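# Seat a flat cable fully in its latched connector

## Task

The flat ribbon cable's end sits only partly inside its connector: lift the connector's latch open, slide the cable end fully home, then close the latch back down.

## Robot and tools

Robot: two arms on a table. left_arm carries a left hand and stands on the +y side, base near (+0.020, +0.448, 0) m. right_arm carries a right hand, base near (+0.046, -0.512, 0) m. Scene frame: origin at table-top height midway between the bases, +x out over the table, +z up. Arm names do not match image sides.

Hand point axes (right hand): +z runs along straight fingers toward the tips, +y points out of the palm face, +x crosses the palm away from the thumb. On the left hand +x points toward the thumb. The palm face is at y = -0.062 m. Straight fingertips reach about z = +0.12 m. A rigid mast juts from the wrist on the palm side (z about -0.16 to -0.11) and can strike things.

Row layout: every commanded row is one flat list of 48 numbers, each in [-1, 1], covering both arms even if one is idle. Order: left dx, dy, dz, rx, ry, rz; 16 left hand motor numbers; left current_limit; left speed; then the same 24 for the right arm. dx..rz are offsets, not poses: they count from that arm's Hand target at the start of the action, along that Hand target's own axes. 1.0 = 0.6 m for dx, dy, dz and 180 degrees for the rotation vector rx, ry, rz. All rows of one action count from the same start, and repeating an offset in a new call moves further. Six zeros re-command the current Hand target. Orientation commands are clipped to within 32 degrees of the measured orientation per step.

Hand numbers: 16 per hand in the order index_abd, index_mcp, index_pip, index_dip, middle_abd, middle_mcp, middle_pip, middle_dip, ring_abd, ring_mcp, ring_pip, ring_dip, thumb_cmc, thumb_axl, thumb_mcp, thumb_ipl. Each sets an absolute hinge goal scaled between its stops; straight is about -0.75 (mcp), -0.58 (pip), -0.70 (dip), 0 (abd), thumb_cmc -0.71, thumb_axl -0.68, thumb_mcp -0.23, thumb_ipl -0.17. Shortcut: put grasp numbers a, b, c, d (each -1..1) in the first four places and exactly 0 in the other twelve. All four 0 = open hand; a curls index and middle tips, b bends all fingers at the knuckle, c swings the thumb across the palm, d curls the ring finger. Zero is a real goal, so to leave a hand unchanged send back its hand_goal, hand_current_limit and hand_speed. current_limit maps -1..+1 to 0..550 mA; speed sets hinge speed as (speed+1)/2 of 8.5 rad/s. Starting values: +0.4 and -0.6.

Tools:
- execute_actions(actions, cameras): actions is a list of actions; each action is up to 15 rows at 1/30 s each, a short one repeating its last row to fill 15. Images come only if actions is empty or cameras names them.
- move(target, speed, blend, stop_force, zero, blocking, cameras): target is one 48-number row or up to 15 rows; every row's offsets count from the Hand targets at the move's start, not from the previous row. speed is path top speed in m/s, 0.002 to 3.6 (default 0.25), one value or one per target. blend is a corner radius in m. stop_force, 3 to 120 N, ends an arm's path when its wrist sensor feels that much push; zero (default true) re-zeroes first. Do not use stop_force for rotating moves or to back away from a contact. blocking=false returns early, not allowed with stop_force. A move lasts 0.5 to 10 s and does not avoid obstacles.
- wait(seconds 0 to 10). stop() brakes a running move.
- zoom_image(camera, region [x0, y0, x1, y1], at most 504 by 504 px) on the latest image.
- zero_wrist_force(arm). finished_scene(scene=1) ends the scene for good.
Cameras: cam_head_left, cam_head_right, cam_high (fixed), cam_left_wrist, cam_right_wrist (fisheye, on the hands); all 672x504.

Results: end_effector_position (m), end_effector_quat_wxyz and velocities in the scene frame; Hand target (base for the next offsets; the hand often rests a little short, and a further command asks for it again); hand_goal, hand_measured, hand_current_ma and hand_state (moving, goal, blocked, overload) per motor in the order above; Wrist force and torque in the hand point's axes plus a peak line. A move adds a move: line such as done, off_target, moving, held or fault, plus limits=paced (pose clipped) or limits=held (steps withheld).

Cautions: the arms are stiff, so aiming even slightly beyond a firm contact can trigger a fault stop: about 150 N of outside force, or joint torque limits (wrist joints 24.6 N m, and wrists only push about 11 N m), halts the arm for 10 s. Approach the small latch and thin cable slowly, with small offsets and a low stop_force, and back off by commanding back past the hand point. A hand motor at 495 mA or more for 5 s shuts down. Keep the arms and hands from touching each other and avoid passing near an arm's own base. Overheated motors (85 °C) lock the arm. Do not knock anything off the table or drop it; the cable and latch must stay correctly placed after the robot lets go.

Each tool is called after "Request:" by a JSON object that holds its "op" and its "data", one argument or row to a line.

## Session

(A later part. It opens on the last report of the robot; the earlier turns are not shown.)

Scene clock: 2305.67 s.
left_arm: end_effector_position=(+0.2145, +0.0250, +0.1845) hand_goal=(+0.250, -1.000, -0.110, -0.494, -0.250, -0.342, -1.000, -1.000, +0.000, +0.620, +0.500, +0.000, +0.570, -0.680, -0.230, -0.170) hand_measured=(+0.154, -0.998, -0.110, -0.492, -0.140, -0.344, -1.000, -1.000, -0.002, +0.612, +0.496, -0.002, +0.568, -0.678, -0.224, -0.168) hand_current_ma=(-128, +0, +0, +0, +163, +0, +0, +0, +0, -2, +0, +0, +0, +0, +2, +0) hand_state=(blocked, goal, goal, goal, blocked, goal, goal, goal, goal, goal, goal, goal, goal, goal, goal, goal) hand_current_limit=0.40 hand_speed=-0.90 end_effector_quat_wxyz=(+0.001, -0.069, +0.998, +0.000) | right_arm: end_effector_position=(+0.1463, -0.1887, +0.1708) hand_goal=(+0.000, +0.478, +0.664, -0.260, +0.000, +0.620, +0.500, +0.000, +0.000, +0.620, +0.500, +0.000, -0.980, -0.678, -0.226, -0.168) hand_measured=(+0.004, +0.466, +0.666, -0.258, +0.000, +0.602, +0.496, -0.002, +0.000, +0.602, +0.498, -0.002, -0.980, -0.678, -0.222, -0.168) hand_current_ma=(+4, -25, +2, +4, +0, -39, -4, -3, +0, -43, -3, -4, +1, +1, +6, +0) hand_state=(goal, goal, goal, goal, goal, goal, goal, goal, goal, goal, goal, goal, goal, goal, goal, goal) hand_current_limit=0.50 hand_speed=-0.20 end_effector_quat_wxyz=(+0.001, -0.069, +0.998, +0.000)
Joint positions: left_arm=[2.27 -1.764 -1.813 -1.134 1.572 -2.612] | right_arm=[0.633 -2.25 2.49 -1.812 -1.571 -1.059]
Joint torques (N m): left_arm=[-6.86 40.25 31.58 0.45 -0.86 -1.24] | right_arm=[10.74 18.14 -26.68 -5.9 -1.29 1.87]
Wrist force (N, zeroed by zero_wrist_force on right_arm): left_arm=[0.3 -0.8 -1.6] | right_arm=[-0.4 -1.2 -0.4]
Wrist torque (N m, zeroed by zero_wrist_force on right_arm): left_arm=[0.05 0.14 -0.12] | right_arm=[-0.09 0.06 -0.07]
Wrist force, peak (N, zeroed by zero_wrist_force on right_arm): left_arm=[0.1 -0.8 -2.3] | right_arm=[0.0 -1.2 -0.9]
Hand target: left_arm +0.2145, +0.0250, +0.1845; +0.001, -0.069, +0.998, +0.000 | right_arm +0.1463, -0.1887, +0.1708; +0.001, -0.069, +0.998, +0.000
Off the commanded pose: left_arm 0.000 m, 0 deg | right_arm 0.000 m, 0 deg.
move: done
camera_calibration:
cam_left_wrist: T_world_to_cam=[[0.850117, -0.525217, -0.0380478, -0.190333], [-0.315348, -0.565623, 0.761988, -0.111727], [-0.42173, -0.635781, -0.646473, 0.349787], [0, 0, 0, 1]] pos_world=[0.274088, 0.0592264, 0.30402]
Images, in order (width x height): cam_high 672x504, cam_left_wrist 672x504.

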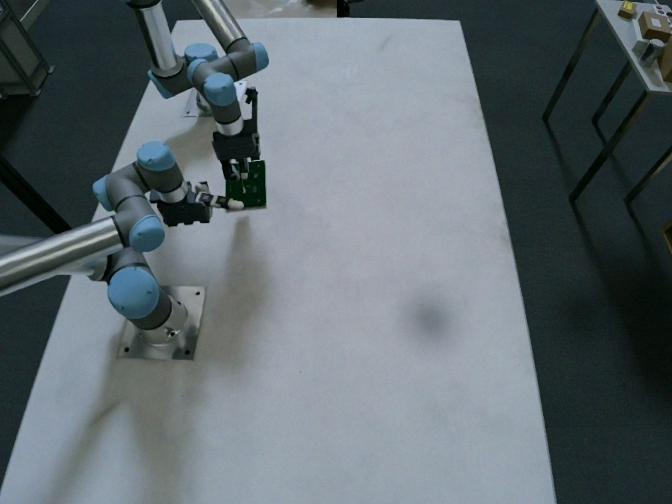

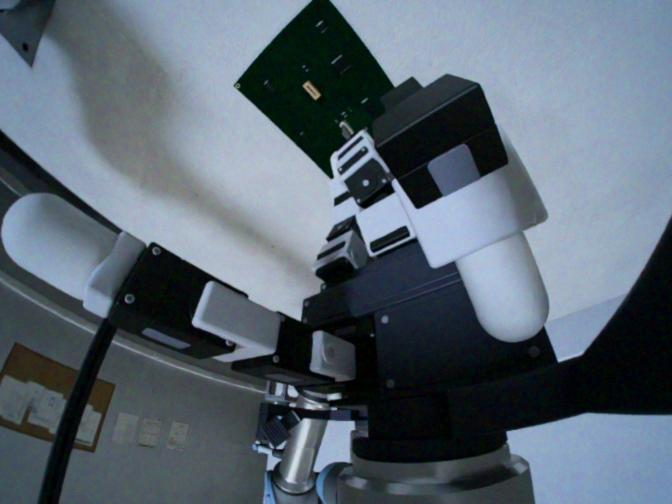

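Request:
{"op": "move", "data": {
  "target": [
    [0,0,0,0,0,0, 0.001,-1,-0.7226,0.145, 0,-0.4795,-1,-1, 0,0.62,0.5,0.001, 0.571,-0.68,-0.23,-0.17, 0.4,-0.6, 0,0,0,0,0,0, 0,0.479,0.664,-0.26, 0,0.62,0.5,0.001, 0,0.62,0.5,0.001, -0.98,-0.678,-0.226,-0.168, 0.5,-0.2],
    [0,0,0,0,0,0, 0.25,-1,-0.7226,0.145, -0.25,-0.4795,-1,-1, 0,0.62,0.5,0.001, 0.571,-0.68,-0.23,-0.17, 0.4,-0.9, 0,0,0,0,0,0, 0,0.479,0.664,-0.26, 0,0.62,0.5,0.001, 0,0.62,0.5,0.001, -0.98,-0.678,-0.226,-0.168, 0.5,-0.2]
  ],
  "speed": 0.15,
  "cameras": ["cam_high","cam_left_wrist"]
}}

Request:
{"op": "zoom_image", "data": {
  "camera": "cam_high",
  "region": [222, 140, 272, 200]
}}

Request:
{"op": "zoom_image", "data": {
  "camera": "cam_left_wrist",
  "region": [310, 115, 390, 195]
}}

Scene clock: 2341.00 s.
left_arm: end_effector_position=(+0.2145, +0.0250, +0.1845) hand_goal=(+0.250, -1.000, -0.722, +0.144, -0.250, -0.480, -1.000, -1.000, +0.000, +0.620, +0.500, +0.000, +0.570, -0.680, -0.230, -0.170) hand_measured=(+0.174, -0.998, -0.718, +0.142, -0.170, -0.478, -1.000, -1.000, -0.002, +0.612, +0.496, -0.002, +0.568, -0.678, -0.224, -0.168) hand_current_ma=(-82, +0, +1, +0, +93, +0, +0, +0, +0, -2, +0, +0, +0, +0, +2, +0) hand_state=(blocked, goal, goal, goal, blocked, goal, goal, goal, goal, goal, goal, goal, goal, goal, goal, goal) hand_current_limit=0.40 hand_speed=-0.90 end_effector_quat_wxyz=(+0.001, -0.069, +0.998, +0.000) | right_arm: end_effector_position=(+0.1463, -0.1887, +0.1708) hand_goal=(+0.000, +0.478, +0.664, -0.260, +0.000, +0.620, +0.500, +0.000, +0.000, +0.620, +0.500, +0.000, -0.980, -0.678, -0.226, -0.168) hand_measured=(+0.004, +0.466, +0.666, -0.258, +0.000, +0.602, +0.496, -0.002, +0.000, +0.602, +0.498, -0.002, -0.980, -0.678, -0.222, -0.168) hand_current_ma=(+4, -25, +2, +4, +0, -39, -4, -3, +0, -43, -3, -4, +1, +1, +6, +0) hand_state=(goal, goal, goal, goal, goal, goal, goal, goal, goal, goal, goal, goal, goal, goal, goal, goal) hand_current_limit=0.50 hand_speed=-0.20 end_effector_quat_wxyz=(+0.001, -0.069, +0.998, +0.000)
Joint positions: left_arm=[2.27 -1.764 -1.813 -1.134 1.572 -2.612] | right_arm=[0.633 -2.25 2.49 -1.812 -1.571 -1.059]
Joint torques (N m): left_arm=[-7.13 39.82 32.57 1.61 -1.57 1.7] | right_arm=[11.03 18.06 -26.52 -5.8 -1.23 1.87]
Wrist force (N, zeroed by zero_wrist_force on right_arm): left_arm=[0.3 -1.1 -1.7] | right_arm=[-0.4 -0.9 -0.2]
Wrist torque (N m, zeroed by zero_wrist_force on right_arm): left_arm=[0.01 0.15 -0.12] | right_arm=[-0.07 0.06 -0.06]
Wrist force, peak (N, zeroed by zero_wrist_force on right_arm): left_arm=[0.1 -1.2 -1.7] | right_arm=[0.1 -1.4 -0.4]
Hand target: left_arm +0.2145, +0.0250, +0.1845; +0.001, -0.069, +0.998, +0.000 | right_arm +0.1463, -0.1887, +0.1708; +0.001, -0.069, +0.998, +0.000
Off the commanded pose: left_arm 0.000 m, 0 deg | right_arm 0.000 m, 0 deg.
move: done
camera_calibration:
cam_left_wrist: T_world_to_cam=[[0.850117, -0.525217, -0.0380478, -0.190333], [-0.315348, -0.565623, 0.761988, -0.111727], [-0.42173, -0.635781, -0.646473, 0.349787], [0, 0, 0, 1]] pos_world=[0.274088, 0.0592264, 0.30402]
Images, in order (width x height): cam_high 672x504, cam_left_wrist 672x504.

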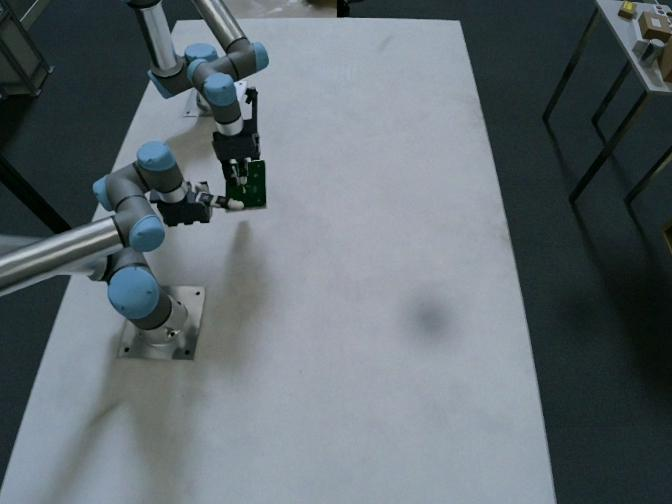

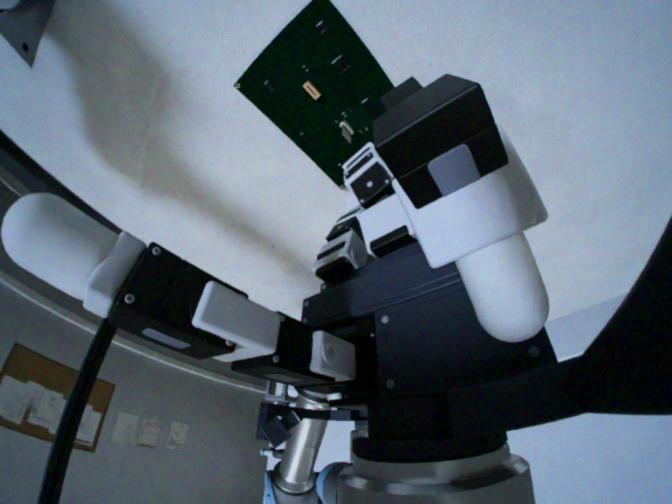

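Scaled by 8.400 from the camera's 672x504 image, which has a finer 960x720 frame.

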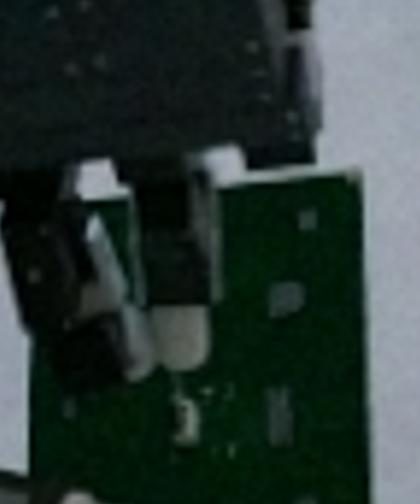

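Scaled by 6.300 from the camera's 672x504 image, which has a finer 960x720 frame.

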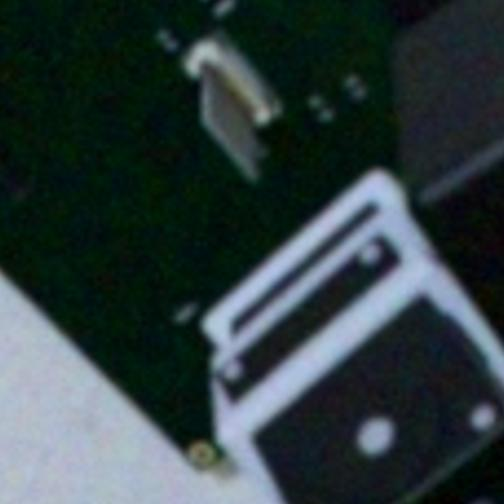

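Request:
{"op": "move", "data": {
  "target": [
    [0.0021,0.0387,0,0,0,0, 0.001,-1,-0.7226,0.145, 0,-0.4795,-1,-1, 0,0.62,0.5,0.001, 0.571,-0.68,-0.23,-0.17, 0.4,-0.6, 0,0,0,0,0,0, 0,0.479,0.664,-0.26, 0,0.62,0.5,0.001, 0,0.62,0.5,0.001, -0.98,-0.678,-0.226,-0.168, 0.5,-0.2],
    [0.0021,0.0387,0.0842,0,0,0, 0.001,-1,-0.7226,0.145, 0,-0.4795,-1,-1, 0,0.62,0.5,0.001, 0.571,-0.68,-0.23,-0.17, 0.4,-0.6, 0,0,0,0,0,0, 0,0.479,0.664,-0.26, 0,0.62,0.5,0.001, 0,0.62,0.5,0.001, -0.98,-0.678,-0.226,-0.168, 0.5,-0.2],
    [0.0021,0.0387,0.0842,0,0,0, 0.13,-1,-0.7226,0.145, -0.13,-0.4795,-1,-1, 0,0.62,0.5,0.001, 0.571,-0.68,-0.23,-0.17, 0.4,-0.9, 0,0,0,0,0,0, 0,0.479,0.664,-0.26, 0,0.62,0.5,0.001, 0,0.62,0.5,0.001, -0.98,-0.678,-0.226,-0.168, 0.5,-0.2]
  ],
  "speed": 0.08,
  "cameras": ["cam_high","cam_left_wrist"]
}}

Request:
{"op": "zoom_image", "data": {
  "camera": "cam_high",
  "region": [222, 160, 272, 204]
}}

Request:
{"op": "zoom_image", "data": {
  "camera": "cam_left_wrist",
  "region": [310, 105, 390, 185]
}}

Scene clock: 2361.43 s.
left_arm: end_effector_position=(+0.2101, +0.0478, +0.1340) hand_goal=(+0.130, -1.000, -0.722, +0.144, -0.130, -0.480, -1.000, -1.000, +0.000, +0.620, +0.500, +0.000, +0.570, -0.680, -0.230, -0.170) hand_measured=(+0.126, -0.998, -0.718, +0.142, -0.126, -0.478, -1.000, -1.000, -0.002, +0.612, +0.496, -0.002, +0.568, -0.678, -0.224, -0.168) hand_current_ma=(+0, +0, +1, +0, +1, +0, +0, +0, +0, -2, +0, +0, +0, +0, +2, +0) hand_state=(goal, goal, goal, goal, goal, goal, goal, goal, goal, goal, goal, goal, goal, goal, goal, goal) hand_current_limit=0.40 hand_speed=-0.90 end_effector_quat_wxyz=(+0.001, -0.069, +0.998, +0.000) | right_arm: end_effector_position=(+0.1463, -0.1887, +0.1708) hand_goal=(+0.000, +0.478, +0.664, -0.260, +0.000, +0.620, +0.500, +0.000, +0.000, +0.620, +0.500, +0.000, -0.980, -0.678, -0.226, -0.168) hand_measured=(+0.004, +0.466, +0.666, -0.258, +0.000, +0.602, +0.496, -0.002, +0.000, +0.602, +0.498, -0.002, -0.980, -0.678, -0.222, -0.168) hand_current_ma=(+4, -25, +2, +4, +0, -39, -4, -3, +0, -43, -3, -4, +1, +1, +6, +0) hand_state=(goal, goal, goal, goal, goal, goal, goal, goal, goal, goal, goal, goal, goal, goal, goal, goal) hand_current_limit=0.50 hand_speed=-0.20 end_effector_quat_wxyz=(+0.001, -0.069, +0.998, +0.000)
Joint positions: left_arm=[2.291 -1.775 -1.948 -0.989 1.572 -2.592] | right_arm=[0.633 -2.25 2.49 -1.812 -1.571 -1.059]
Joint torques (N m): left_arm=[-6.11 16.57 8.49 4.99 -1.57 -1.62] | right_arm=[10.76 17.76 -26.9 -5.81 -1.3 1.82]
Wrist force (N, zeroed by zero_wrist_force on right_arm): left_arm=[0.2 -1.0 -1.6] | right_arm=[-0.4 -1.0 -0.4]
Wrist torque (N m, zeroed by zero_wrist_force on right_arm): left_arm=[0.01 0.16 -0.12] | right_arm=[-0.05 0.07 -0.07]
Wrist force, peak (N, zeroed by zero_wrist_force on right_arm): left_arm=[0.1 -1.0 -2.2] | right_arm=[0.1 -1.5 -0.4]
Hand target: left_arm +0.2101, +0.0478, +0.1340; +0.001, -0.069, +0.998, +0.000 | right_arm +0.1463, -0.1887, +0.1708; +0.001, -0.069, +0.998, +0.000
Off the commanded pose: left_arm 0.000 m, 0 deg | right_arm 0.000 m, 0 deg.
move: done
camera_calibration:
cam_left_wrist: T_world_to_cam=[[0.850117, -0.525217, -0.0380478, -0.176486], [-0.315348, -0.565623, 0.761988, -0.0616811], [-0.42173, -0.635781, -0.646473, 0.329844], [0, 0, 0, 1]] pos_world=[0.269688, 0.0821264, 0.25352]
Images, in order (width x height): cam_high 672x504, cam_left_wrist 672x504.

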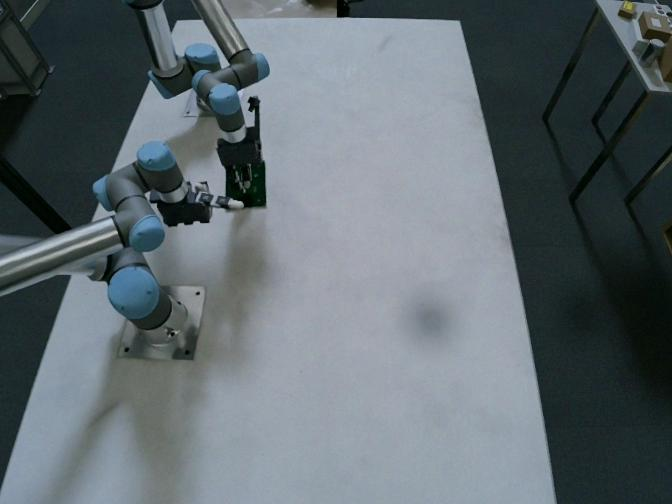

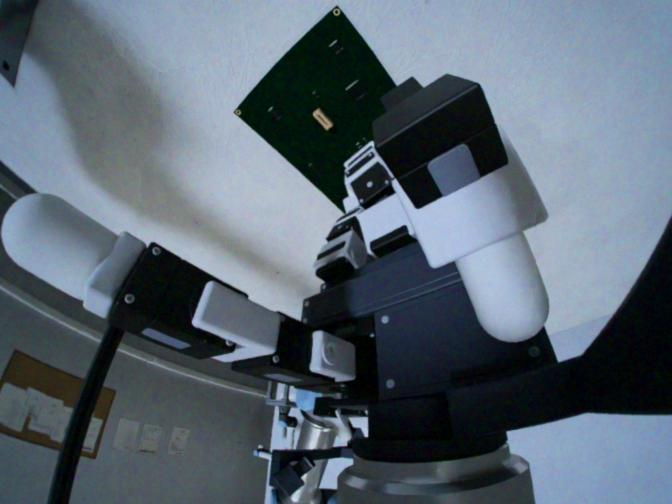

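Scaled by 10.080 from the camera's 672x504 image, which has a finer 960x720 frame.

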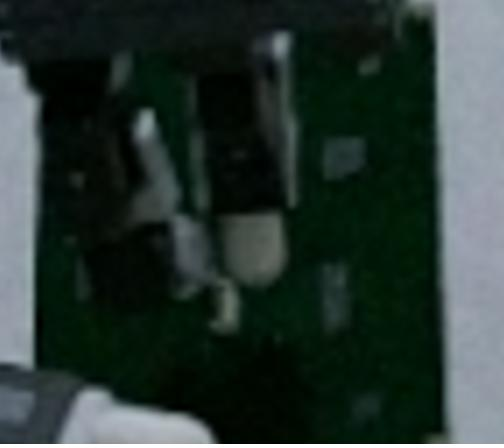

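Scaled by 6.300 from the camera's 672x504 image, which has a finer 960x720 frame.

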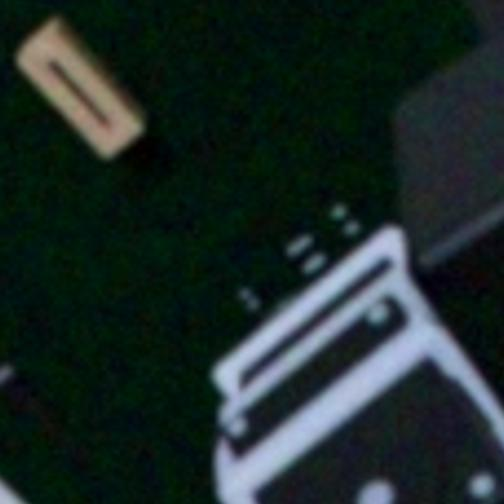

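Request:
{"op": "move", "data": {
  "target": [
    [0.0018,0.0003,0,0,0,0, 0.13,-1,-0.7226,0.145, -0.13,-0.4795,-1,-1, 0,0.62,0.5,0.001, 0.571,-0.68,-0.23,-0.17, 0.4,-0.9, 0,0,0,0,0,0, 0,0.479,0.664,-0.26, 0,0.62,0.5,0.001, 0,0.62,0.5,0.001, -0.98,-0.678,-0.226,-0.168, 0.5,-0.2],
    [0.0018,0.0003,0,0,0,0, 0.4,-1,-0.7226,0.145, -0.4,-0.4795,-1,-1, 0,0.62,0.5,0.001, 0.571,-0.68,-0.23,-0.17, 0.4,-0.9, 0,0,0,0,0,0, 0,0.479,0.664,-0.26, 0,0.62,0.5,0.001, 0,0.62,0.5,0.001, -0.98,-0.678,-0.226,-0.168, 0.5,-0.2]
  ],
  "speed": 0.08,
  "cameras": ["cam_high"]
}}

Request:
{"op": "zoom_image", "data": {
  "camera": "cam_high",
  "region": [222, 160, 272, 204]
}}

Scene clock: 2370.90 s.
left_arm: end_effector_position=(+0.2090, +0.0478, +0.1340) hand_goal=(+0.400, -1.000, -0.722, +0.144, -0.400, -0.480, -1.000, -1.000, +0.000, +0.620, +0.500, +0.000, +0.570, -0.680, -0.230, -0.170) hand_measured=(+0.180, -0.998, -0.718, +0.142, -0.170, -0.478, -1.000, -1.000, -0.002, +0.612, +0.496, -0.002, +0.568, -0.678, -0.224, -0.168) hand_current_ma=(-383, +0, +1, +0, +385, +0, +0, +0, +0, -2, +0, +0, +0, +0, +2, +0) hand_state=(blocked, goal, goal, goal, blocked, goal, goal, goal, goal, goal, goal, goal, goal, goal, goal, goal) hand_current_limit=0.40 hand_speed=-0.90 end_effector_quat_wxyz=(+0.001, -0.069, +0.998, +0.000) | right_arm: end_effector_position=(+0.1463, -0.1887, +0.1708) hand_goal=(+0.000, +0.478, +0.664, -0.260, +0.000, +0.620, +0.500, +0.000, +0.000, +0.620, +0.500, +0.000, -0.980, -0.678, -0.226, -0.168) hand_measured=(+0.004, +0.466, +0.666, -0.258, +0.000, +0.602, +0.496, -0.002, +0.000, +0.602, +0.498, -0.002, -0.980, -0.678, -0.222, -0.168) hand_current_ma=(+4, -25, +2, +4, +0, -39, -4, -3, +0, -43, -3, -4, +1, +1, +6, +0) hand_state=(goal, goal, goal, goal, goal, goal, goal, goal, goal, goal, goal, goal, goal, goal, goal, goal) hand_current_limit=0.50 hand_speed=-0.20 end_effector_quat_wxyz=(+0.001, -0.069, +0.998, +0.000)
Joint positions: left_arm=[2.289 -1.774 -1.949 -0.989 1.572 -2.593] | right_arm=[0.633 -2.25 2.49 -1.812 -1.571 -1.059]
Joint torques (N m): left_arm=[-8.46 40.27 9.02 4.9 -1.47 -2.39] | right_arm=[10.82 18.04 -26.83 -5.84 -1.27 1.65]
Wrist force (N, zeroed by zero_wrist_force on right_arm): left_arm=[0.1 -0.7 -0.7] | right_arm=[-0.1 -1.2 -0.3]
Wrist torque (N m, zeroed by zero_wrist_force on right_arm): left_arm=[-0.03 0.19 -0.01] | right_arm=[-0.09 0.02 -0.05]
Wrist force, peak (N, zeroed by zero_wrist_force on right_arm): left_arm=[0.3 -1.0 -1.8] | right_arm=[-0.2 -1.3 -0.6]
Hand target: left_arm +0.2090, +0.0478, +0.1340; +0.001, -0.069, +0.998, +0.000 | right_arm +0.1463, -0.1887, +0.1708; +0.001, -0.069, +0.998, +0.000
Off the commanded pose: left_arm 0.000 m, 0 deg | right_arm 0.000 m, 0 deg.
move: done
Images, in order (width x height): cam_high 672x504.

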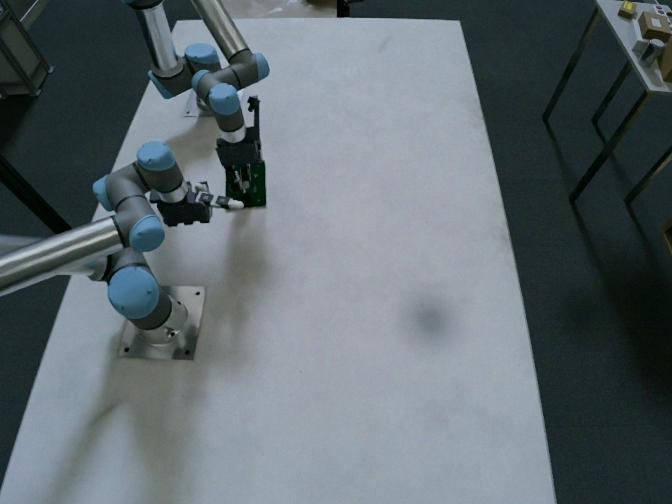

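Scaled by 10.080 from the camera's 672x504 image, which has a finer 960x720 frame.

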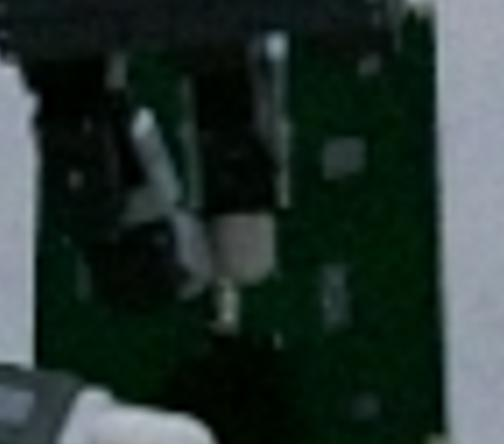

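Request:
{"op": "zero_wrist_force", "data": {
  "arm": "left_arm"
}}

Request:
{"op": "move", "data": {
  "target": [0,0,0.0025,0,0,0, 0.4,-1,-0.7226,0.145, -0.4,-0.4795,-1,-1, 0,0.62,0.5,0.001, 0.571,-0.68,-0.23,-0.17, 0.4,-0.9, 0,0,0,0,0,0, 0,0.479,0.664,-0.26, 0,0.62,0.5,0.001, 0,0.62,0.5,0.001, -0.98,-0.678,-0.226,-0.168, 0.5,-0.2],
  "speed": 0.01
}}

Wrist force sensor zeroed.

Scene clock: 2374.83 s.
left_arm: end_effector_position=(+0.2090, +0.0478, +0.1326) hand_goal=(+0.400, -1.000, -0.722, +0.144, -0.400, -0.480, -1.000, -1.000, +0.000, +0.620, +0.500, +0.000, +0.570, -0.680, -0.230, -0.170) hand_measured=(+0.186, -1.000, -0.718, +0.152, -0.170, -0.476, -1.000, -1.000, -0.002, +0.612, +0.496, -0.002, +0.568, -0.678, -0.224, -0.168) hand_current_ma=(-385, +0, +0, +2, +385, +0, +0, +0, +0, -2, +0, +0, +0, +0, +2, +0) hand_state=(blocked, goal, goal, goal, blocked, goal, goal, goal, goal, goal, goal, goal, goal, goal, goal, goal) hand_current_limit=0.40 hand_speed=-0.90 end_effector_quat_wxyz=(+0.001, -0.069, +0.998, +0.000) | right_arm: end_effector_position=(+0.1463, -0.1887, +0.1708) hand_goal=(+0.000, +0.478, +0.664, -0.260, +0.000, +0.620, +0.500, +0.000, +0.000, +0.620, +0.500, +0.000, -0.980, -0.678, -0.226, -0.168) hand_measured=(+0.004, +0.466, +0.666, -0.258, +0.000, +0.602, +0.496, -0.002, +0.000, +0.602, +0.498, -0.002, -0.980, -0.678, -0.222, -0.168) hand_current_ma=(+4, -25, +2, +4, +0, -39, -4, -3, +0, -43, -3, -4, +1, +1, +6, +0) hand_state=(goal, goal, goal, goal, goal, goal, goal, goal, goal, goal, goal, goal, goal, goal, goal, goal) hand_current_limit=0.50 hand_speed=-0.20 end_effector_quat_wxyz=(+0.001, -0.069, +0.998, +0.000)
Joint positions: left_arm=[2.289 -1.776 -1.951 -0.985 1.572 -2.593] | right_arm=[0.633 -2.25 2.49 -1.812 -1.571 -1.059]
Joint torques (N m): left_arm=[-8.04 14.53 5.75 4.46 -0.94 -1.93] | right_arm=[10.71 18.06 -26.68 -5.79 -1.18 1.73]
Wrist force (N, zeroed by zero_wrist_force): left_arm=[-0.4 -0.7 -6.5] | right_arm=[-0.2 -0.9 -0.5]
Wrist torque (N m, zeroed by zero_wrist_force): left_arm=[0.57 -0.05 -0.03] | right_arm=[-0.05 0.04 -0.05]
Wrist force, peak (N, zeroed by zero_wrist_force): left_arm=[-0.4 -0.7 -6.5] | right_arm=[0.3 -1.5 -0.4]
Hand target: left_arm +0.2090, +0.0478, +0.1325; +0.001, -0.069, +0.998, +0.000 | right_arm +0.1463, -0.1887, +0.1708; +0.001, -0.069, +0.998, +0.000
Off the commanded pose: left_arm 0.000 m, 0 deg | right_arm 0.000 m, 0 deg.
move: done

Request:
{"op": "move", "data": {
  "target": [0,0,0.0017,0,0,0, 0.4,-1,-0.7226,0.145, -0.4,-0.4795,-1,-1, 0,0.62,0.5,0.001, 0.571,-0.68,-0.23,-0.17, 0.4,-0.9, 0,0,0,0,0,0, 0,0.479,0.664,-0.26, 0,0.62,0.5,0.001, 0,0.62,0.5,0.001, -0.98,-0.678,-0.226,-0.168, 0.5,-0.2],
  "speed": 0.01
}}

Scene clock: 2378.77 s.
left_arm: end_effector_position=(+0.2090, +0.0478, +0.1315) hand_goal=(+0.400, -1.000, -0.722, +0.144, -0.400, -0.480, -1.000, -1.000, +0.000, +0.620, +0.500, +0.000, +0.570, -0.680, -0.230, -0.170) hand_measured=(+0.190, -1.000, -0.724, +0.164, -0.170, -0.476, -1.000, -1.000, -0.002, +0.612, +0.496, -0.002, +0.568, -0.678, -0.224, -0.168) hand_current_ma=(-383, +0, +0, +9, +385, +1, +0, +0, +0, -2, +0, +0, +0, +0, +2, +0) hand_state=(blocked, goal, goal, goal, blocked, goal, goal, goal, goal, goal, goal, goal, goal, goal, goal, goal) hand_current_limit=0.40 hand_speed=-0.90 end_effector_quat_wxyz=(+0.001, -0.069, +0.998, +0.000) | right_arm: end_effector_position=(+0.1463, -0.1887, +0.1708) hand_goal=(+0.000, +0.478, +0.664, -0.260, +0.000, +0.620, +0.500, +0.000, +0.000, +0.620, +0.500, +0.000, -0.980, -0.678, -0.226, -0.168) hand_measured=(+0.004, +0.466, +0.666, -0.258, +0.000, +0.602, +0.496, -0.002, +0.000, +0.602, +0.498, -0.002, -0.980, -0.678, -0.222, -0.168) hand_current_ma=(+4, -25, +2, +4, +0, -39, -4, -3, +0, -43, -3, -4, +1, +1, +6, +0) hand_state=(goal, goal, goal, goal, goal, goal, goal, goal, goal, goal, goal, goal, goal, goal, goal, goal) hand_current_limit=0.50 hand_speed=-0.20 end_effector_quat_wxyz=(+0.001, -0.069, +0.998, +0.000)
Joint positions: left_arm=[2.289 -1.777 -1.952 -0.982 1.572 -2.593] | right_arm=[0.633 -2.25 2.49 -1.812 -1.571 -1.059]
Joint torques (N m): left_arm=[-5.25 12.23 3.04 3.49 -0.43 -0.94] | right_arm=[11.08 17.81 -27.01 -5.86 -1.24 1.71]
Wrist force (N, zeroed by zero_wrist_force): left_arm=[-0.8 -1.4 -9.8] | right_arm=[0.1 -1.0 -0.4]
Wrist torque (N m, zeroed by zero_wrist_force): left_arm=[0.90 -0.06 -0.07] | right_arm=[-0.06 0.00 -0.03]
Wrist force, peak (N, zeroed by zero_wrist_force): left_arm=[-0.6 -1.1 -10.2] | right_arm=[0.1 -1.4 -0.5]
Hand target: left_arm +0.2090, +0.0478, +0.1314; +0.001, -0.069, +0.998, +0.000 | right_arm +0.1463, -0.1887, +0.1708; +0.001, -0.069, +0.998, +0.000
Off the commanded pose: left_arm 0.000 m, 0 deg | right_arm 0.000 m, 0 deg.
move: done

Request:
{"op": "move", "data": {
  "target": [0,0,0.0017,0,0,0, 0.4,-1,-0.7226,0.145, -0.4,-0.4795,-1,-1, 0,0.62,0.5,0.001, 0.571,-0.68,-0.23,-0.17, 0.4,-0.9, 0,0,0,0,0,0, 0,0.479,0.664,-0.26, 0,0.62,0.5,0.001, 0,0.62,0.5,0.001, -0.98,-0.678,-0.226,-0.168, 0.5,-0.2],
  "speed": 0.01,
  "cameras": ["cam_high"]
}}

Request:
{"op": "zoom_image", "data": {
  "camera": "cam_high",
  "region": [222, 160, 272, 204]
}}

Scene clock: 2384.40 s.
left_arm: end_effector_position=(+0.2090, +0.0478, +0.1305) hand_goal=(+0.400, -1.000, -0.722, +0.144, -0.400, -0.480, -1.000, -1.000, +0.000, +0.620, +0.500, +0.000, +0.570, -0.680, -0.230, -0.170) hand_measured=(+0.198, -1.000, -0.728, +0.174, -0.170, -0.474, -1.000, -1.000, -0.002, +0.612, +0.496, -0.002, +0.568, -0.678, -0.224, -0.168) hand_current_ma=(-384, +0, -1, +20, +385, +1, +0, +0, +0, -2, +0, +0, +0, +0, +2, +0) hand_state=(blocked, goal, goal, blocked, blocked, goal, goal, goal, goal, goal, goal, goal, goal, goal, goal, goal) hand_current_limit=0.40 hand_speed=-0.90 end_effector_quat_wxyz=(+0.001, -0.069, +0.998, +0.000) | right_arm: end_effector_position=(+0.1463, -0.1887, +0.1708) hand_goal=(+0.000, +0.478, +0.664, -0.260, +0.000, +0.620, +0.500, +0.000, +0.000, +0.620, +0.500, +0.000, -0.980, -0.678, -0.226, -0.168) hand_measured=(+0.004, +0.466, +0.666, -0.258, +0.000, +0.602, +0.496, -0.002, +0.000, +0.602, +0.498, -0.002, -0.980, -0.678, -0.222, -0.168) hand_current_ma=(+4, -25, +2, +4, +0, -39, -4, -3, +0, -43, -3, -4, +1, +1, +6, +0) hand_state=(goal, goal, goal, goal, goal, goal, goal, goal, goal, goal, goal, goal, goal, goal, goal, goal) hand_current_limit=0.50 hand_speed=-0.20 end_effector_quat_wxyz=(+0.001, -0.069, +0.998, +0.000)
Joint positions: left_arm=[2.289 -1.778 -1.953 -0.979 1.572 -2.593] | right_arm=[0.633 -2.25 2.49 -1.812 -1.571 -1.059]
Joint torques (N m): left_arm=[4.93 11.1 2.37 3.06 0.94 1.41] | right_arm=[11.02 17.28 -26.92 -5.79 -1.23 1.6]
Wrist force (N, zeroed by zero_wrist_force): left_arm=[-1.4 -2.0 -12.8] | right_arm=[0.0 -1.0 -0.3]
Wrist torque (N m, zeroed by zero_wrist_force): left_arm=[1.20 -0.14 -0.11] | right_arm=[-0.07 0.01 -0.03]
Wrist force, peak (N, zeroed by zero_wrist_force): left_arm=[-1.1 -1.7 -13.0] | right_arm=[-0.1 -1.5 -0.3]
Hand target: left_arm +0.2090, +0.0478, +0.1304; +0.001, -0.069, +0.998, +0.000 | right_arm +0.1463, -0.1887, +0.1708; +0.001, -0.069, +0.998, +0.000
Off the commanded pose: left_arm 0.000 m, 0 deg | right_arm 0.000 m, 0 deg.
move: done
Images, in order (width x height): cam_high 672x504.

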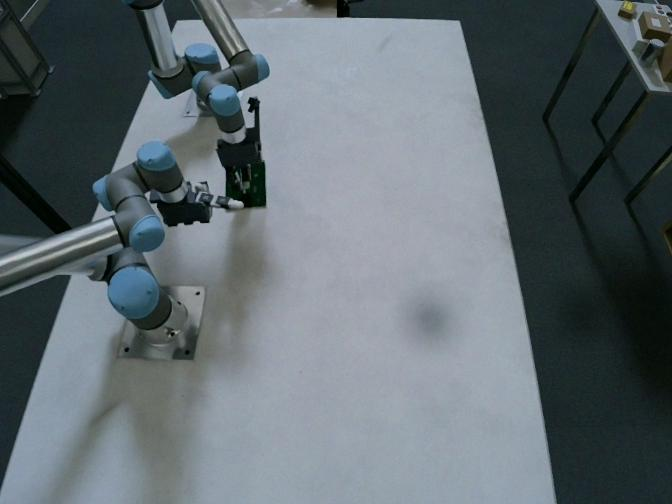

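Scaled by 10.080 from the camera's 672x504 image, which has a finer 960x720 frame.

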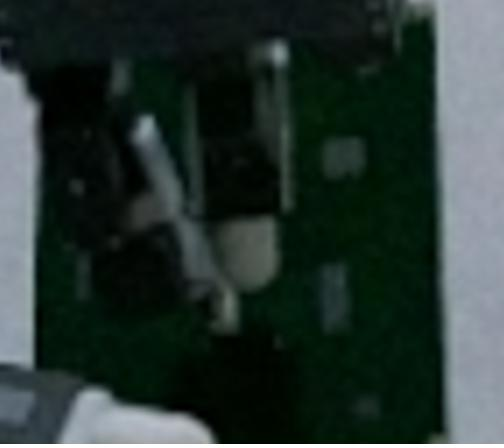

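Request:
{"op": "move", "data": {
  "target": [0,0,0.0025,0,0,0, 0.4,-1,-0.7226,0.145, -0.4,-0.4795,-1,-1, 0,0.62,0.5,0.001, 0.571,-0.68,-0.23,-0.17, 0.4,-0.9, 0,0,0,0,0,0, 0,0.479,0.664,-0.26, 0,0.62,0.5,0.001, 0,0.62,0.5,0.001, -0.98,-0.678,-0.226,-0.168, 0.5,-0.2],
  "speed": 0.01
}}

Scene clock: 2398.63 s.
left_arm: end_effector_position=(+0.2090, +0.0478, +0.1290) hand_goal=(+0.400, -1.000, -0.722, +0.144, -0.400, -0.480, -1.000, -1.000, +0.000, +0.620, +0.500, +0.000, +0.570, -0.680, -0.230, -0.170) hand_measured=(+0.198, -1.000, -0.732, +0.176, -0.170, -0.472, -1.000, -1.000, -0.002, +0.612, +0.496, -0.002, +0.568, -0.678, -0.224, -0.168) hand_current_ma=(-385, +0, -2, +21, +385, +2, +0, +0, +0, -2, +0, +0, +0, +0, +2, +0) hand_state=(blocked, goal, goal, blocked, blocked, goal, goal, goal, goal, goal, goal, goal, goal, goal, goal, goal) hand_current_limit=0.40 hand_speed=-0.90 end_effector_quat_wxyz=(+0.001, -0.069, +0.998, +0.000) | right_arm: end_effector_position=(+0.1463, -0.1887, +0.1708) hand_goal=(+0.000, +0.478, +0.664, -0.260, +0.000, +0.620, +0.500, +0.000, +0.000, +0.620, +0.500, +0.000, -0.980, -0.678, -0.226, -0.168) hand_measured=(+0.004, +0.466, +0.666, -0.258, +0.000, +0.602, +0.496, -0.002, +0.000, +0.602, +0.498, -0.002, -0.980, -0.678, -0.222, -0.168) hand_current_ma=(+4, -25, +2, +4, +0, -39, -4, -3, +0, -43, -3, -4, +1, +1, +6, +0) hand_state=(goal, goal, goal, goal, goal, goal, goal, goal, goal, goal, goal, goal, goal, goal, goal, goal) hand_current_limit=0.50 hand_speed=-0.20 end_effector_quat_wxyz=(+0.001, -0.069, +0.998, +0.000)
Joint positions: left_arm=[2.289 -1.781 -1.955 -0.975 1.572 -2.593] | right_arm=[0.633 -2.25 2.49 -1.812 -1.571 -1.059]
Joint torques (N m): left_arm=[6.05 11.96 1.24 3.26 1.97 1.17] | right_arm=[10.5 17.13 -26.77 -5.77 -1.31 1.53]
Wrist force (N, zeroed by zero_wrist_force): left_arm=[-1.1 -1.7 -9.7] | right_arm=[-0.1 -0.8 -0.4]
Wrist torque (N m, zeroed by zero_wrist_force): left_arm=[0.90 -0.18 -0.08] | right_arm=[-0.04 0.02 -0.04]
Wrist force, peak (N, zeroed by zero_wrist_force): left_arm=[-1.4 -2.0 -13.4] | right_arm=[-0.2 -1.5 -0.3]
Hand target: left_arm +0.2090, +0.0478, +0.1289; +0.001, -0.069, +0.998, +0.000 | right_arm +0.1463, -0.1887, +0.1708; +0.001, -0.069, +0.998, +0.000
Off the commanded pose: left_arm 0.000 m, 0 deg | right_arm 0.000 m, 0 deg.
move: done

Request:
{"op": "move", "data": {
  "target": [0,0,0.0017,0,0,0, 0.4,-1,-0.7226,0.145, -0.4,-0.4795,-1,-1, 0,0.62,0.5,0.001, 0.571,-0.68,-0.23,-0.17, 0.4,-0.9, 0,0,0,0,0,0, 0,0.479,0.664,-0.26, 0,0.62,0.5,0.001, 0,0.62,0.5,0.001, -0.98,-0.678,-0.226,-0.168, 0.5,-0.2],
  "speed": 0.01,
  "cameras": ["cam_high"]
}}

Request:
{"op": "zoom_image", "data": {
  "camera": "cam_high",
  "region": [222, 160, 272, 204]
}}

Scene clock: 2403.10 s.
left_arm: end_effector_position=(+0.2090, +0.0478, +0.1280) hand_goal=(+0.400, -1.000, -0.722, +0.144, -0.400, -0.480, -1.000, -1.000, +0.000, +0.620, +0.500, +0.000, +0.570, -0.680, -0.230, -0.170) hand_measured=(+0.198, -1.000, -0.732, +0.176, -0.170, -0.472, -1.000, -1.000, -0.002, +0.612, +0.496, -0.002, +0.568, -0.678, -0.224, -0.168) hand_current_ma=(-385, +0, -2, +21, +385, +2, +0, +0, +0, -2, +0, +0, +0, +0, +2, +0) hand_state=(blocked, goal, goal, blocked, blocked, goal, goal, goal, goal, goal, goal, goal, goal, goal, goal, goal) hand_current_limit=0.40 hand_speed=-0.90 end_effector_quat_wxyz=(+0.001, -0.069, +0.998, +0.000) | right_arm: end_effector_position=(+0.1463, -0.1887, +0.1708) hand_goal=(+0.000, +0.478, +0.664, -0.260, +0.000, +0.620, +0.500, +0.000, +0.000, +0.620, +0.500, +0.000, -0.980, -0.678, -0.226, -0.168) hand_measured=(+0.004, +0.466, +0.666, -0.258, +0.000, +0.602, +0.496, -0.002, +0.000, +0.602, +0.498, -0.002, -0.980, -0.678, -0.222, -0.168) hand_current_ma=(+4, -25, +2, +4, +0, -39, -4, -3, +0, -43, -3, -4, +1, +1, +6, +0) hand_state=(goal, goal, goal, goal, goal, goal, goal, goal, goal, goal, goal, goal, goal, goal, goal, goal) hand_current_limit=0.50 hand_speed=-0.20 end_effector_quat_wxyz=(+0.001, -0.069, +0.998, +0.000)
Joint positions: left_arm=[2.289 -1.782 -1.957 -0.972 1.572 -2.593] | right_arm=[0.633 -2.25 2.49 -1.812 -1.571 -1.059]
Joint torques (N m): left_arm=[4.52 13.64 4.06 3.53 1.71 1.32] | right_arm=[10.5 17.63 -27.04 -5.71 -1.24 1.49]
Wrist force (N, zeroed by zero_wrist_force): left_arm=[-1.6 -1.7 -9.5] | right_arm=[0.2 -1.2 -0.4]
Wrist torque (N m, zeroed by zero_wrist_force): left_arm=[0.89 -0.17 -0.13] | right_arm=[-0.08 -0.01 -0.02]
Wrist force, peak (N, zeroed by zero_wrist_force): left_arm=[-1.6 -1.7 -10.3] | right_arm=[-0.1 -1.4 -0.6]
Hand target: left_arm +0.2090, +0.0478, +0.1279; +0.001, -0.069, +0.998, +0.000 | right_arm +0.1463, -0.1887, +0.1708; +0.001, -0.069, +0.998, +0.000
Off the commanded pose: left_arm 0.000 m, 0 deg | right_arm 0.000 m, 0 deg.
move: done
Images, in order (width x height): cam_high 672x504.

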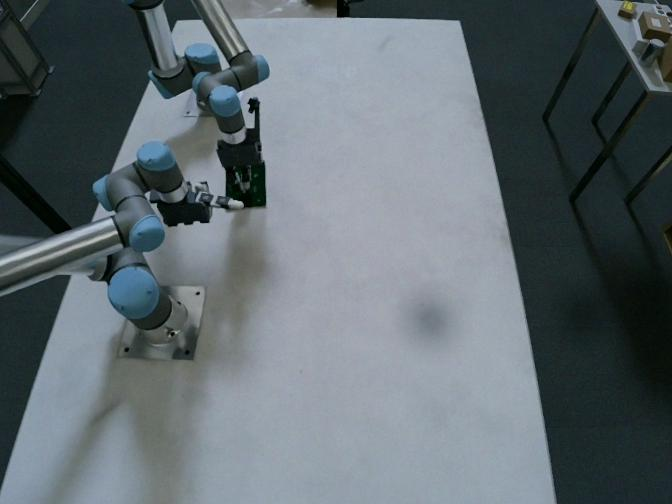

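Scaled by 10.080 from the camera's 672x504 image, which has a finer 960x720 frame.

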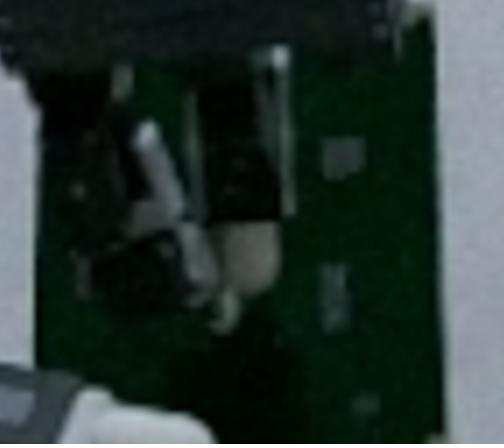

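Request:
{"op": "move", "data": {
  "target": [
    [0,0,0,0,0,0, 0.001,-1,-0.7226,0.145, 0,-0.4795,-1,-1, 0,0.62,0.5,0.001, 0.571,-0.68,-0.23,-0.17, 0.4,-0.85, 0,0,0,0,0,0, 0,0.479,0.664,-0.26, 0,0.62,0.5,0.001, 0,0.62,0.5,0.001, -0.98,-0.678,-0.226,-0.168, 0.5,-0.2],
    [0,0,-0.0943,0,0,0, 0.001,-1,-0.7226,0.145, 0,-0.4795,-1,-1, 0,0.62,0.5,0.001, 0.571,-0.68,-0.23,-0.17, 0.4,-0.85, 0,0,0,0,0,0, 0,0.479,0.664,-0.26, 0,0.62,0.5,0.001, 0,0.62,0.5,0.001, -0.98,-0.678,-0.226,-0.168, 0.5,-0.2],
    [-0.0038,-0.0389,-0.0943,0,0,0, 0.001,-1,-0.7226,0.145, 0,-0.4795,-1,-1, 0,0.62,0.5,0.001, 0.571,-0.68,-0.23,-0.17, 0.4,-0.85, 0,0,0,0,0,0, 0,0.479,0.664,-0.26, 0,0.62,0.5,0.001, 0,0.62,0.5,0.001, -0.98,-0.678,-0.226,-0.168, 0.5,-0.2]
  ],
  "speed": 0.08,
  "blend": [0,0.005,0],
  "cameras": ["cam_high","cam_left_wrist"]
}}

Request:
{"op": "zoom_image", "data": {
  "camera": "cam_left_wrist",
  "region": [310, 115, 390, 195]
}}

Request:
{"op": "zoom_image", "data": {
  "camera": "cam_left_wrist",
  "region": [330, 110, 370, 150]
}}

Request:
{"op": "zoom_image", "data": {
  "camera": "cam_high",
  "region": [222, 160, 272, 204]
}}

Scene clock: 2414.40 s.
left_arm: end_effector_position=(+0.2144, +0.0252, +0.1845) hand_goal=(+0.000, -1.000, -0.722, +0.144, +0.000, -0.480, -1.000, -1.000, +0.000, +0.620, +0.500, +0.000, +0.570, -0.680, -0.230, -0.170) hand_measured=(+0.002, -0.998, -0.724, +0.146, -0.004, -0.478, -1.000, -1.000, -0.002, +0.612, +0.496, -0.002, +0.568, -0.678, -0.224, -0.168) hand_current_ma=(+0, +0, +0, +0, +0, +0, +0, +0, +0, -2, +0, +0, +0, +0, +2, +0) hand_state=(goal, goal, goal, goal, goal, goal, goal, goal, goal, goal, goal, goal, goal, goal, goal, goal) hand_current_limit=0.40 hand_speed=-0.85 end_effector_quat_wxyz=(+0.001, -0.069, +0.998, +0.000) | right_arm: end_effector_position=(+0.1463, -0.1887, +0.1708) hand_goal=(+0.000, +0.478, +0.664, -0.260, +0.000, +0.620, +0.500, +0.000, +0.000, +0.620, +0.500, +0.000, -0.980, -0.678, -0.226, -0.168) hand_measured=(+0.004, +0.466, +0.666, -0.258, +0.000, +0.602, +0.496, -0.002, +0.000, +0.602, +0.498, -0.002, -0.980, -0.678, -0.222, -0.168) hand_current_ma=(+4, -25, +2, +4, +0, -39, -4, -3, +0, -43, -3, -4, +1, +1, +6, +0) hand_state=(goal, goal, goal, goal, goal, goal, goal, goal, goal, goal, goal, goal, goal, goal, goal, goal) hand_current_limit=0.50 hand_speed=-0.20 end_effector_quat_wxyz=(+0.001, -0.069, +0.998, +0.000)
Joint positions: left_arm=[2.27 -1.764 -1.814 -1.134 1.572 -2.612] | right_arm=[0.633 -2.25 2.49 -1.812 -1.571 -1.059]
Joint torques (N m): left_arm=[-8.62 17.74 34.21 0.38 -0.33 -2.22] | right_arm=[10.41 16.96 -27.03 -5.76 -1.24 1.4]
Wrist force (N, zeroed by zero_wrist_force): left_arm=[0.1 0.0 -0.7] | right_arm=[-0.1 -1.1 -0.3]
Wrist torque (N m, zeroed by zero_wrist_force): left_arm=[0.07 -0.02 0.00] | right_arm=[-0.08 0.02 -0.04]
Wrist force, peak (N, zeroed by zero_wrist_force): left_arm=[-1.6 -1.8 -10.1] | right_arm=[-0.1 -1.3 -0.7]
Hand target: left_arm +0.2144, +0.0251, +0.1845; +0.001, -0.069, +0.998, +0.000 | right_arm +0.1463, -0.1887, +0.1708; +0.001, -0.069, +0.998, +0.000
Off the commanded pose: left_arm 0.000 m, 0 deg | right_arm 0.000 m, 0 deg.
move: done
camera_calibration:
cam_left_wrist: T_world_to_cam=[[0.8501, -0.525248, -0.0380067, -0.190149], [-0.315395, -0.565596, 0.761989, -0.111635], [-0.42173, -0.63578, -0.646473, 0.349872], [0, 0, 0, 1]] pos_world=[0.273988, 0.0594264, 0.30402]
Images, in order (width x height): cam_high 672x504, cam_left_wrist 672x504.

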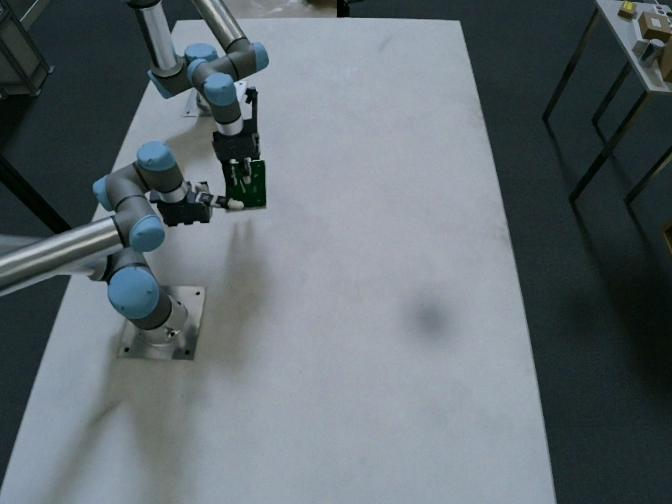

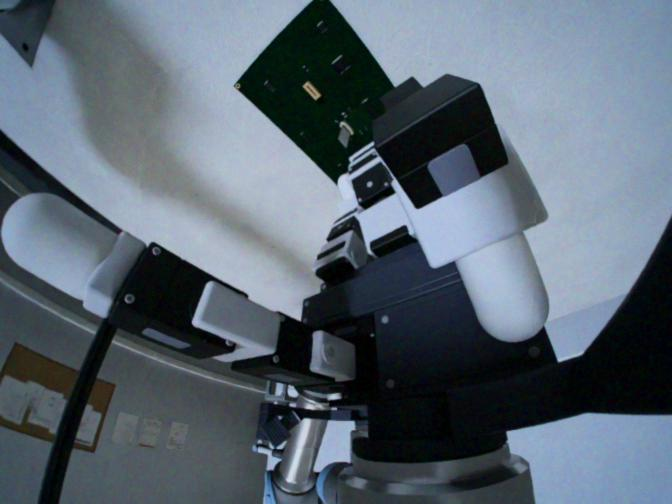

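Scaled by 6.300 from the camera's 672x504 image, which has a finer 960x720 frame.

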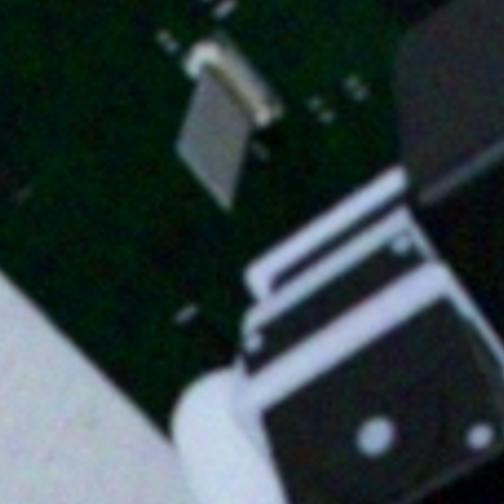

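Scaled by 12.600 from the camera's 672x504 image, which has a finer 960x720 frame.

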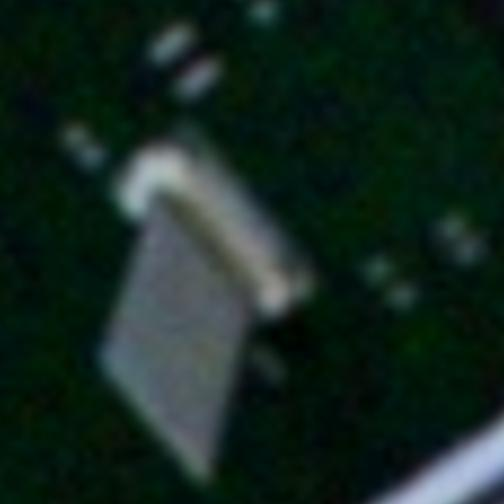

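Scaled by 10.080 from the camera's 672x504 image, which has a finer 960x720 frame.

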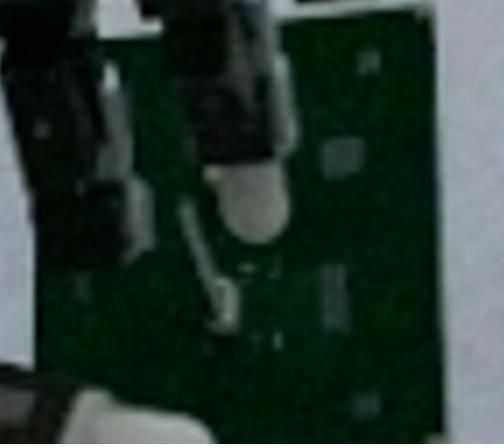

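Request:
{"op": "move", "data": {
  "target": [
    [0,0,-0.0258,0,0,0, 0.001,-1,-0.7226,0.145, 0,-0.4795,-1,-1, 0,0.62,0.5,0.001, 0.571,-0.68,-0.23,-0.17, 0.4,-0.85, -0.1485,-0.0651,-0.0487,0,0,0, 0,0.479,0.664,-0.26, 0,0.62,0.5,0.001, 0,0.62,0.5,0.001, -0.98,-0.678,-0.226,-0.168, 0.5,-0.2],
    [0,0,-0.0258,0,0,0, 0,0.479,0.664,-0.26, 0,0.62,0.5,0.001, 0,0.62,0.5,0.001, -0.98,-0.678,-0.226,-0.168, 0.5,-0.2, -0.2773,-0.2262,-0.132,0,0,0, 0,0.479,0.664,-0.26, 0,0.62,0.5,0.001, 0,0.62,0.5,0.001, -0.98,-0.678,-0.226,-0.168, 0.5,-0.2],
    [-0.0665,-0.1948,-0.0258,0,0,0, 0,0.479,0.664,-0.26, 0,0.62,0.5,0.001, 0,0.62,0.5,0.001, -0.98,-0.678,-0.226,-0.168, 0.5,-0.2, -0.2773,-0.2262,-0.132,0,0,0, 0,0.479,0.664,-0.26, 0,0.62,0.5,0.001, 0,0.62,0.5,0.001, -0.98,-0.678,-0.226,-0.168, 0.5,-0.2],
    [-0.0665,-0.1948,0.2373,0,0,0, 0,0.479,0.664,-0.26, 0,0.62,0.5,0.001, 0,0.62,0.5,0.001, -0.98,-0.678,-0.226,-0.168, 0.5,-0.2, -0.2773,-0.2262,-0.132,0,0,0, 0,0.479,0.664,-0.26, 0,0.62,0.5,0.001, 0,0.62,0.5,0.001, -0.98,-0.678,-0.226,-0.168, 0.5,-0.2]
  ],
  "speed": 0.15,
  "blend": [0.02,0,0.01,0],
  "cameras": ["cam_left_wrist"]
}}

Request:
{"op": "zoom_image", "data": {
  "camera": "cam_left_wrist",
  "region": [130, 90, 220, 160]
}}

Request:
{"op": "zoom_image", "data": {
  "camera": "cam_left_wrist",
  "region": [170, 100, 220, 140]
}}

Scene clock: 2439.33 s.
left_arm: end_effector_position=(+0.2704, -0.0852, +0.0424) hand_goal=(+0.000, +0.478, +0.664, -0.260, +0.000, +0.620, +0.500, +0.000, +0.000, +0.620, +0.500, +0.000, -0.980, -0.678, -0.226, -0.168) hand_measured=(+0.002, +0.460, +0.660, -0.258, -0.004, +0.604, +0.496, -0.002, -0.002, +0.612, +0.496, -0.002, -0.978, -0.678, -0.224, -0.168) hand_current_ma=(+0, -8, +0, +0, +0, -7, +0, +0, +0, -2, +0, +0, +0, +0, +0, +0) hand_state=(goal, goal, goal, goal, goal, goal, goal, goal, goal, goal, goal, goal, goal, goal, goal, goal) hand_current_limit=0.50 hand_speed=-0.20 end_effector_quat_wxyz=(+0.001, -0.069, +0.998, +0.000) | right_arm: end_effector_position=(+0.3297, -0.3003, +0.2502) hand_goal=(+0.000, +0.478, +0.664, -0.260, +0.000, +0.620, +0.500, +0.000, +0.000, +0.620, +0.500, +0.000, -0.980, -0.678, -0.226, -0.168) hand_measured=(+0.004, +0.466, +0.666, -0.258, +0.000, +0.602, +0.496, -0.002, +0.000, +0.602, +0.498, -0.002, -0.980, -0.678, -0.222, -0.168) hand_current_ma=(+4, -25, +2, +4, +0, -39, -4, -3, +0, -43, -3, -4, +1, +1, +6, +0) hand_state=(goal, goal, goal, goal, goal, goal, goal, goal, goal, goal, goal, goal, goal, goal, goal, goal) hand_current_limit=0.50 hand_speed=-0.20 end_effector_quat_wxyz=(+0.001, -0.069, +0.998, +0.000)
Joint positions: left_arm=[2.233 -2.198 -1.585 -0.928 1.572 -2.649] | right_arm=[-0.052 -2.117 2.235 -1.69 -1.57 -1.744]
Joint torques (N m): left_arm=[5.2 34.13 5.5 4.68 0.8 1.17] | right_arm=[-10.15 13.33 -30.21 -0.23 2.31 -2.21]
Wrist force (N, zeroed by zero_wrist_force): left_arm=[0.2 -0.2 -0.8] | right_arm=[0.4 -1.4 -0.4]
Wrist torque (N m, zeroed by zero_wrist_force): left_arm=[0.09 -0.07 0.01] | right_arm=[-0.14 -0.08 0.20]
Wrist force, peak (N, zeroed by zero_wrist_force): left_arm=[-0.2 -1.2 -1.7] | right_arm=[0.2 -2.3 -0.4]
Hand target: left_arm +0.2704, -0.0852, +0.0422; +0.001, -0.069, +0.998, +0.000 | right_arm +0.3297, -0.3003, +0.2502; +0.001, -0.069, +0.998, +0.000
Off the commanded pose: left_arm 0.000 m, 0 deg | right_arm 0.000 m, 0 deg.
move: done
camera_calibration:
cam_left_wrist: T_world_to_cam=[[0.850117, -0.525217, -0.0380478, -0.301055], [-0.315348, -0.565623, 0.761988, -0.0481835], [-0.42173, -0.635781, -0.646473, 0.211392], [0, 0, 0, 1]] pos_world=[0.329888, -0.0509736, 0.16192]
Images, in order (width x height): cam_left_wrist 672x504.

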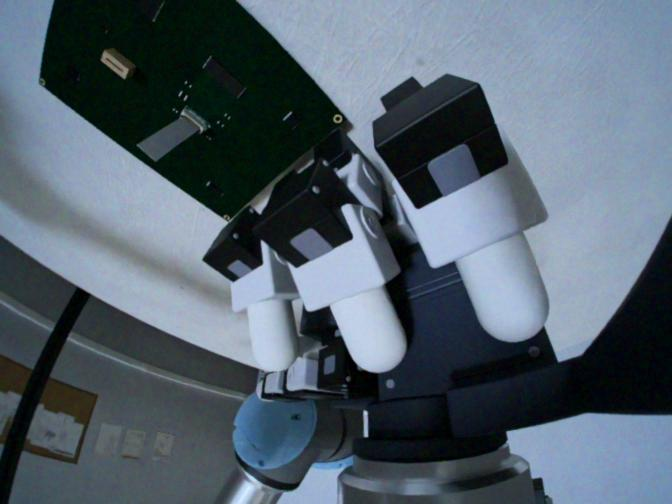

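Scaled by 5.600 from the camera's 672x504 image, which has a finer 960x720 frame.

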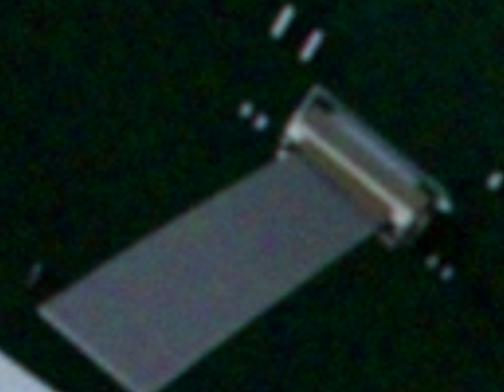

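Scaled by 10.080 from the camera's 672x504 image, which has a finer 960x720 frame.

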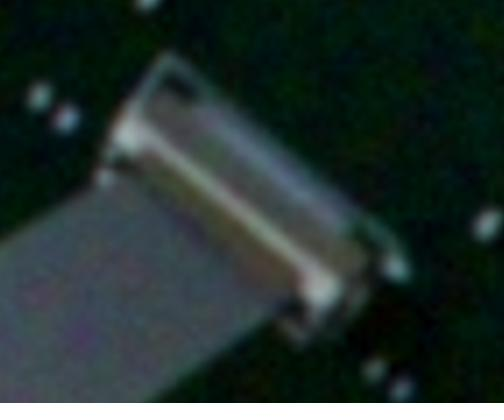

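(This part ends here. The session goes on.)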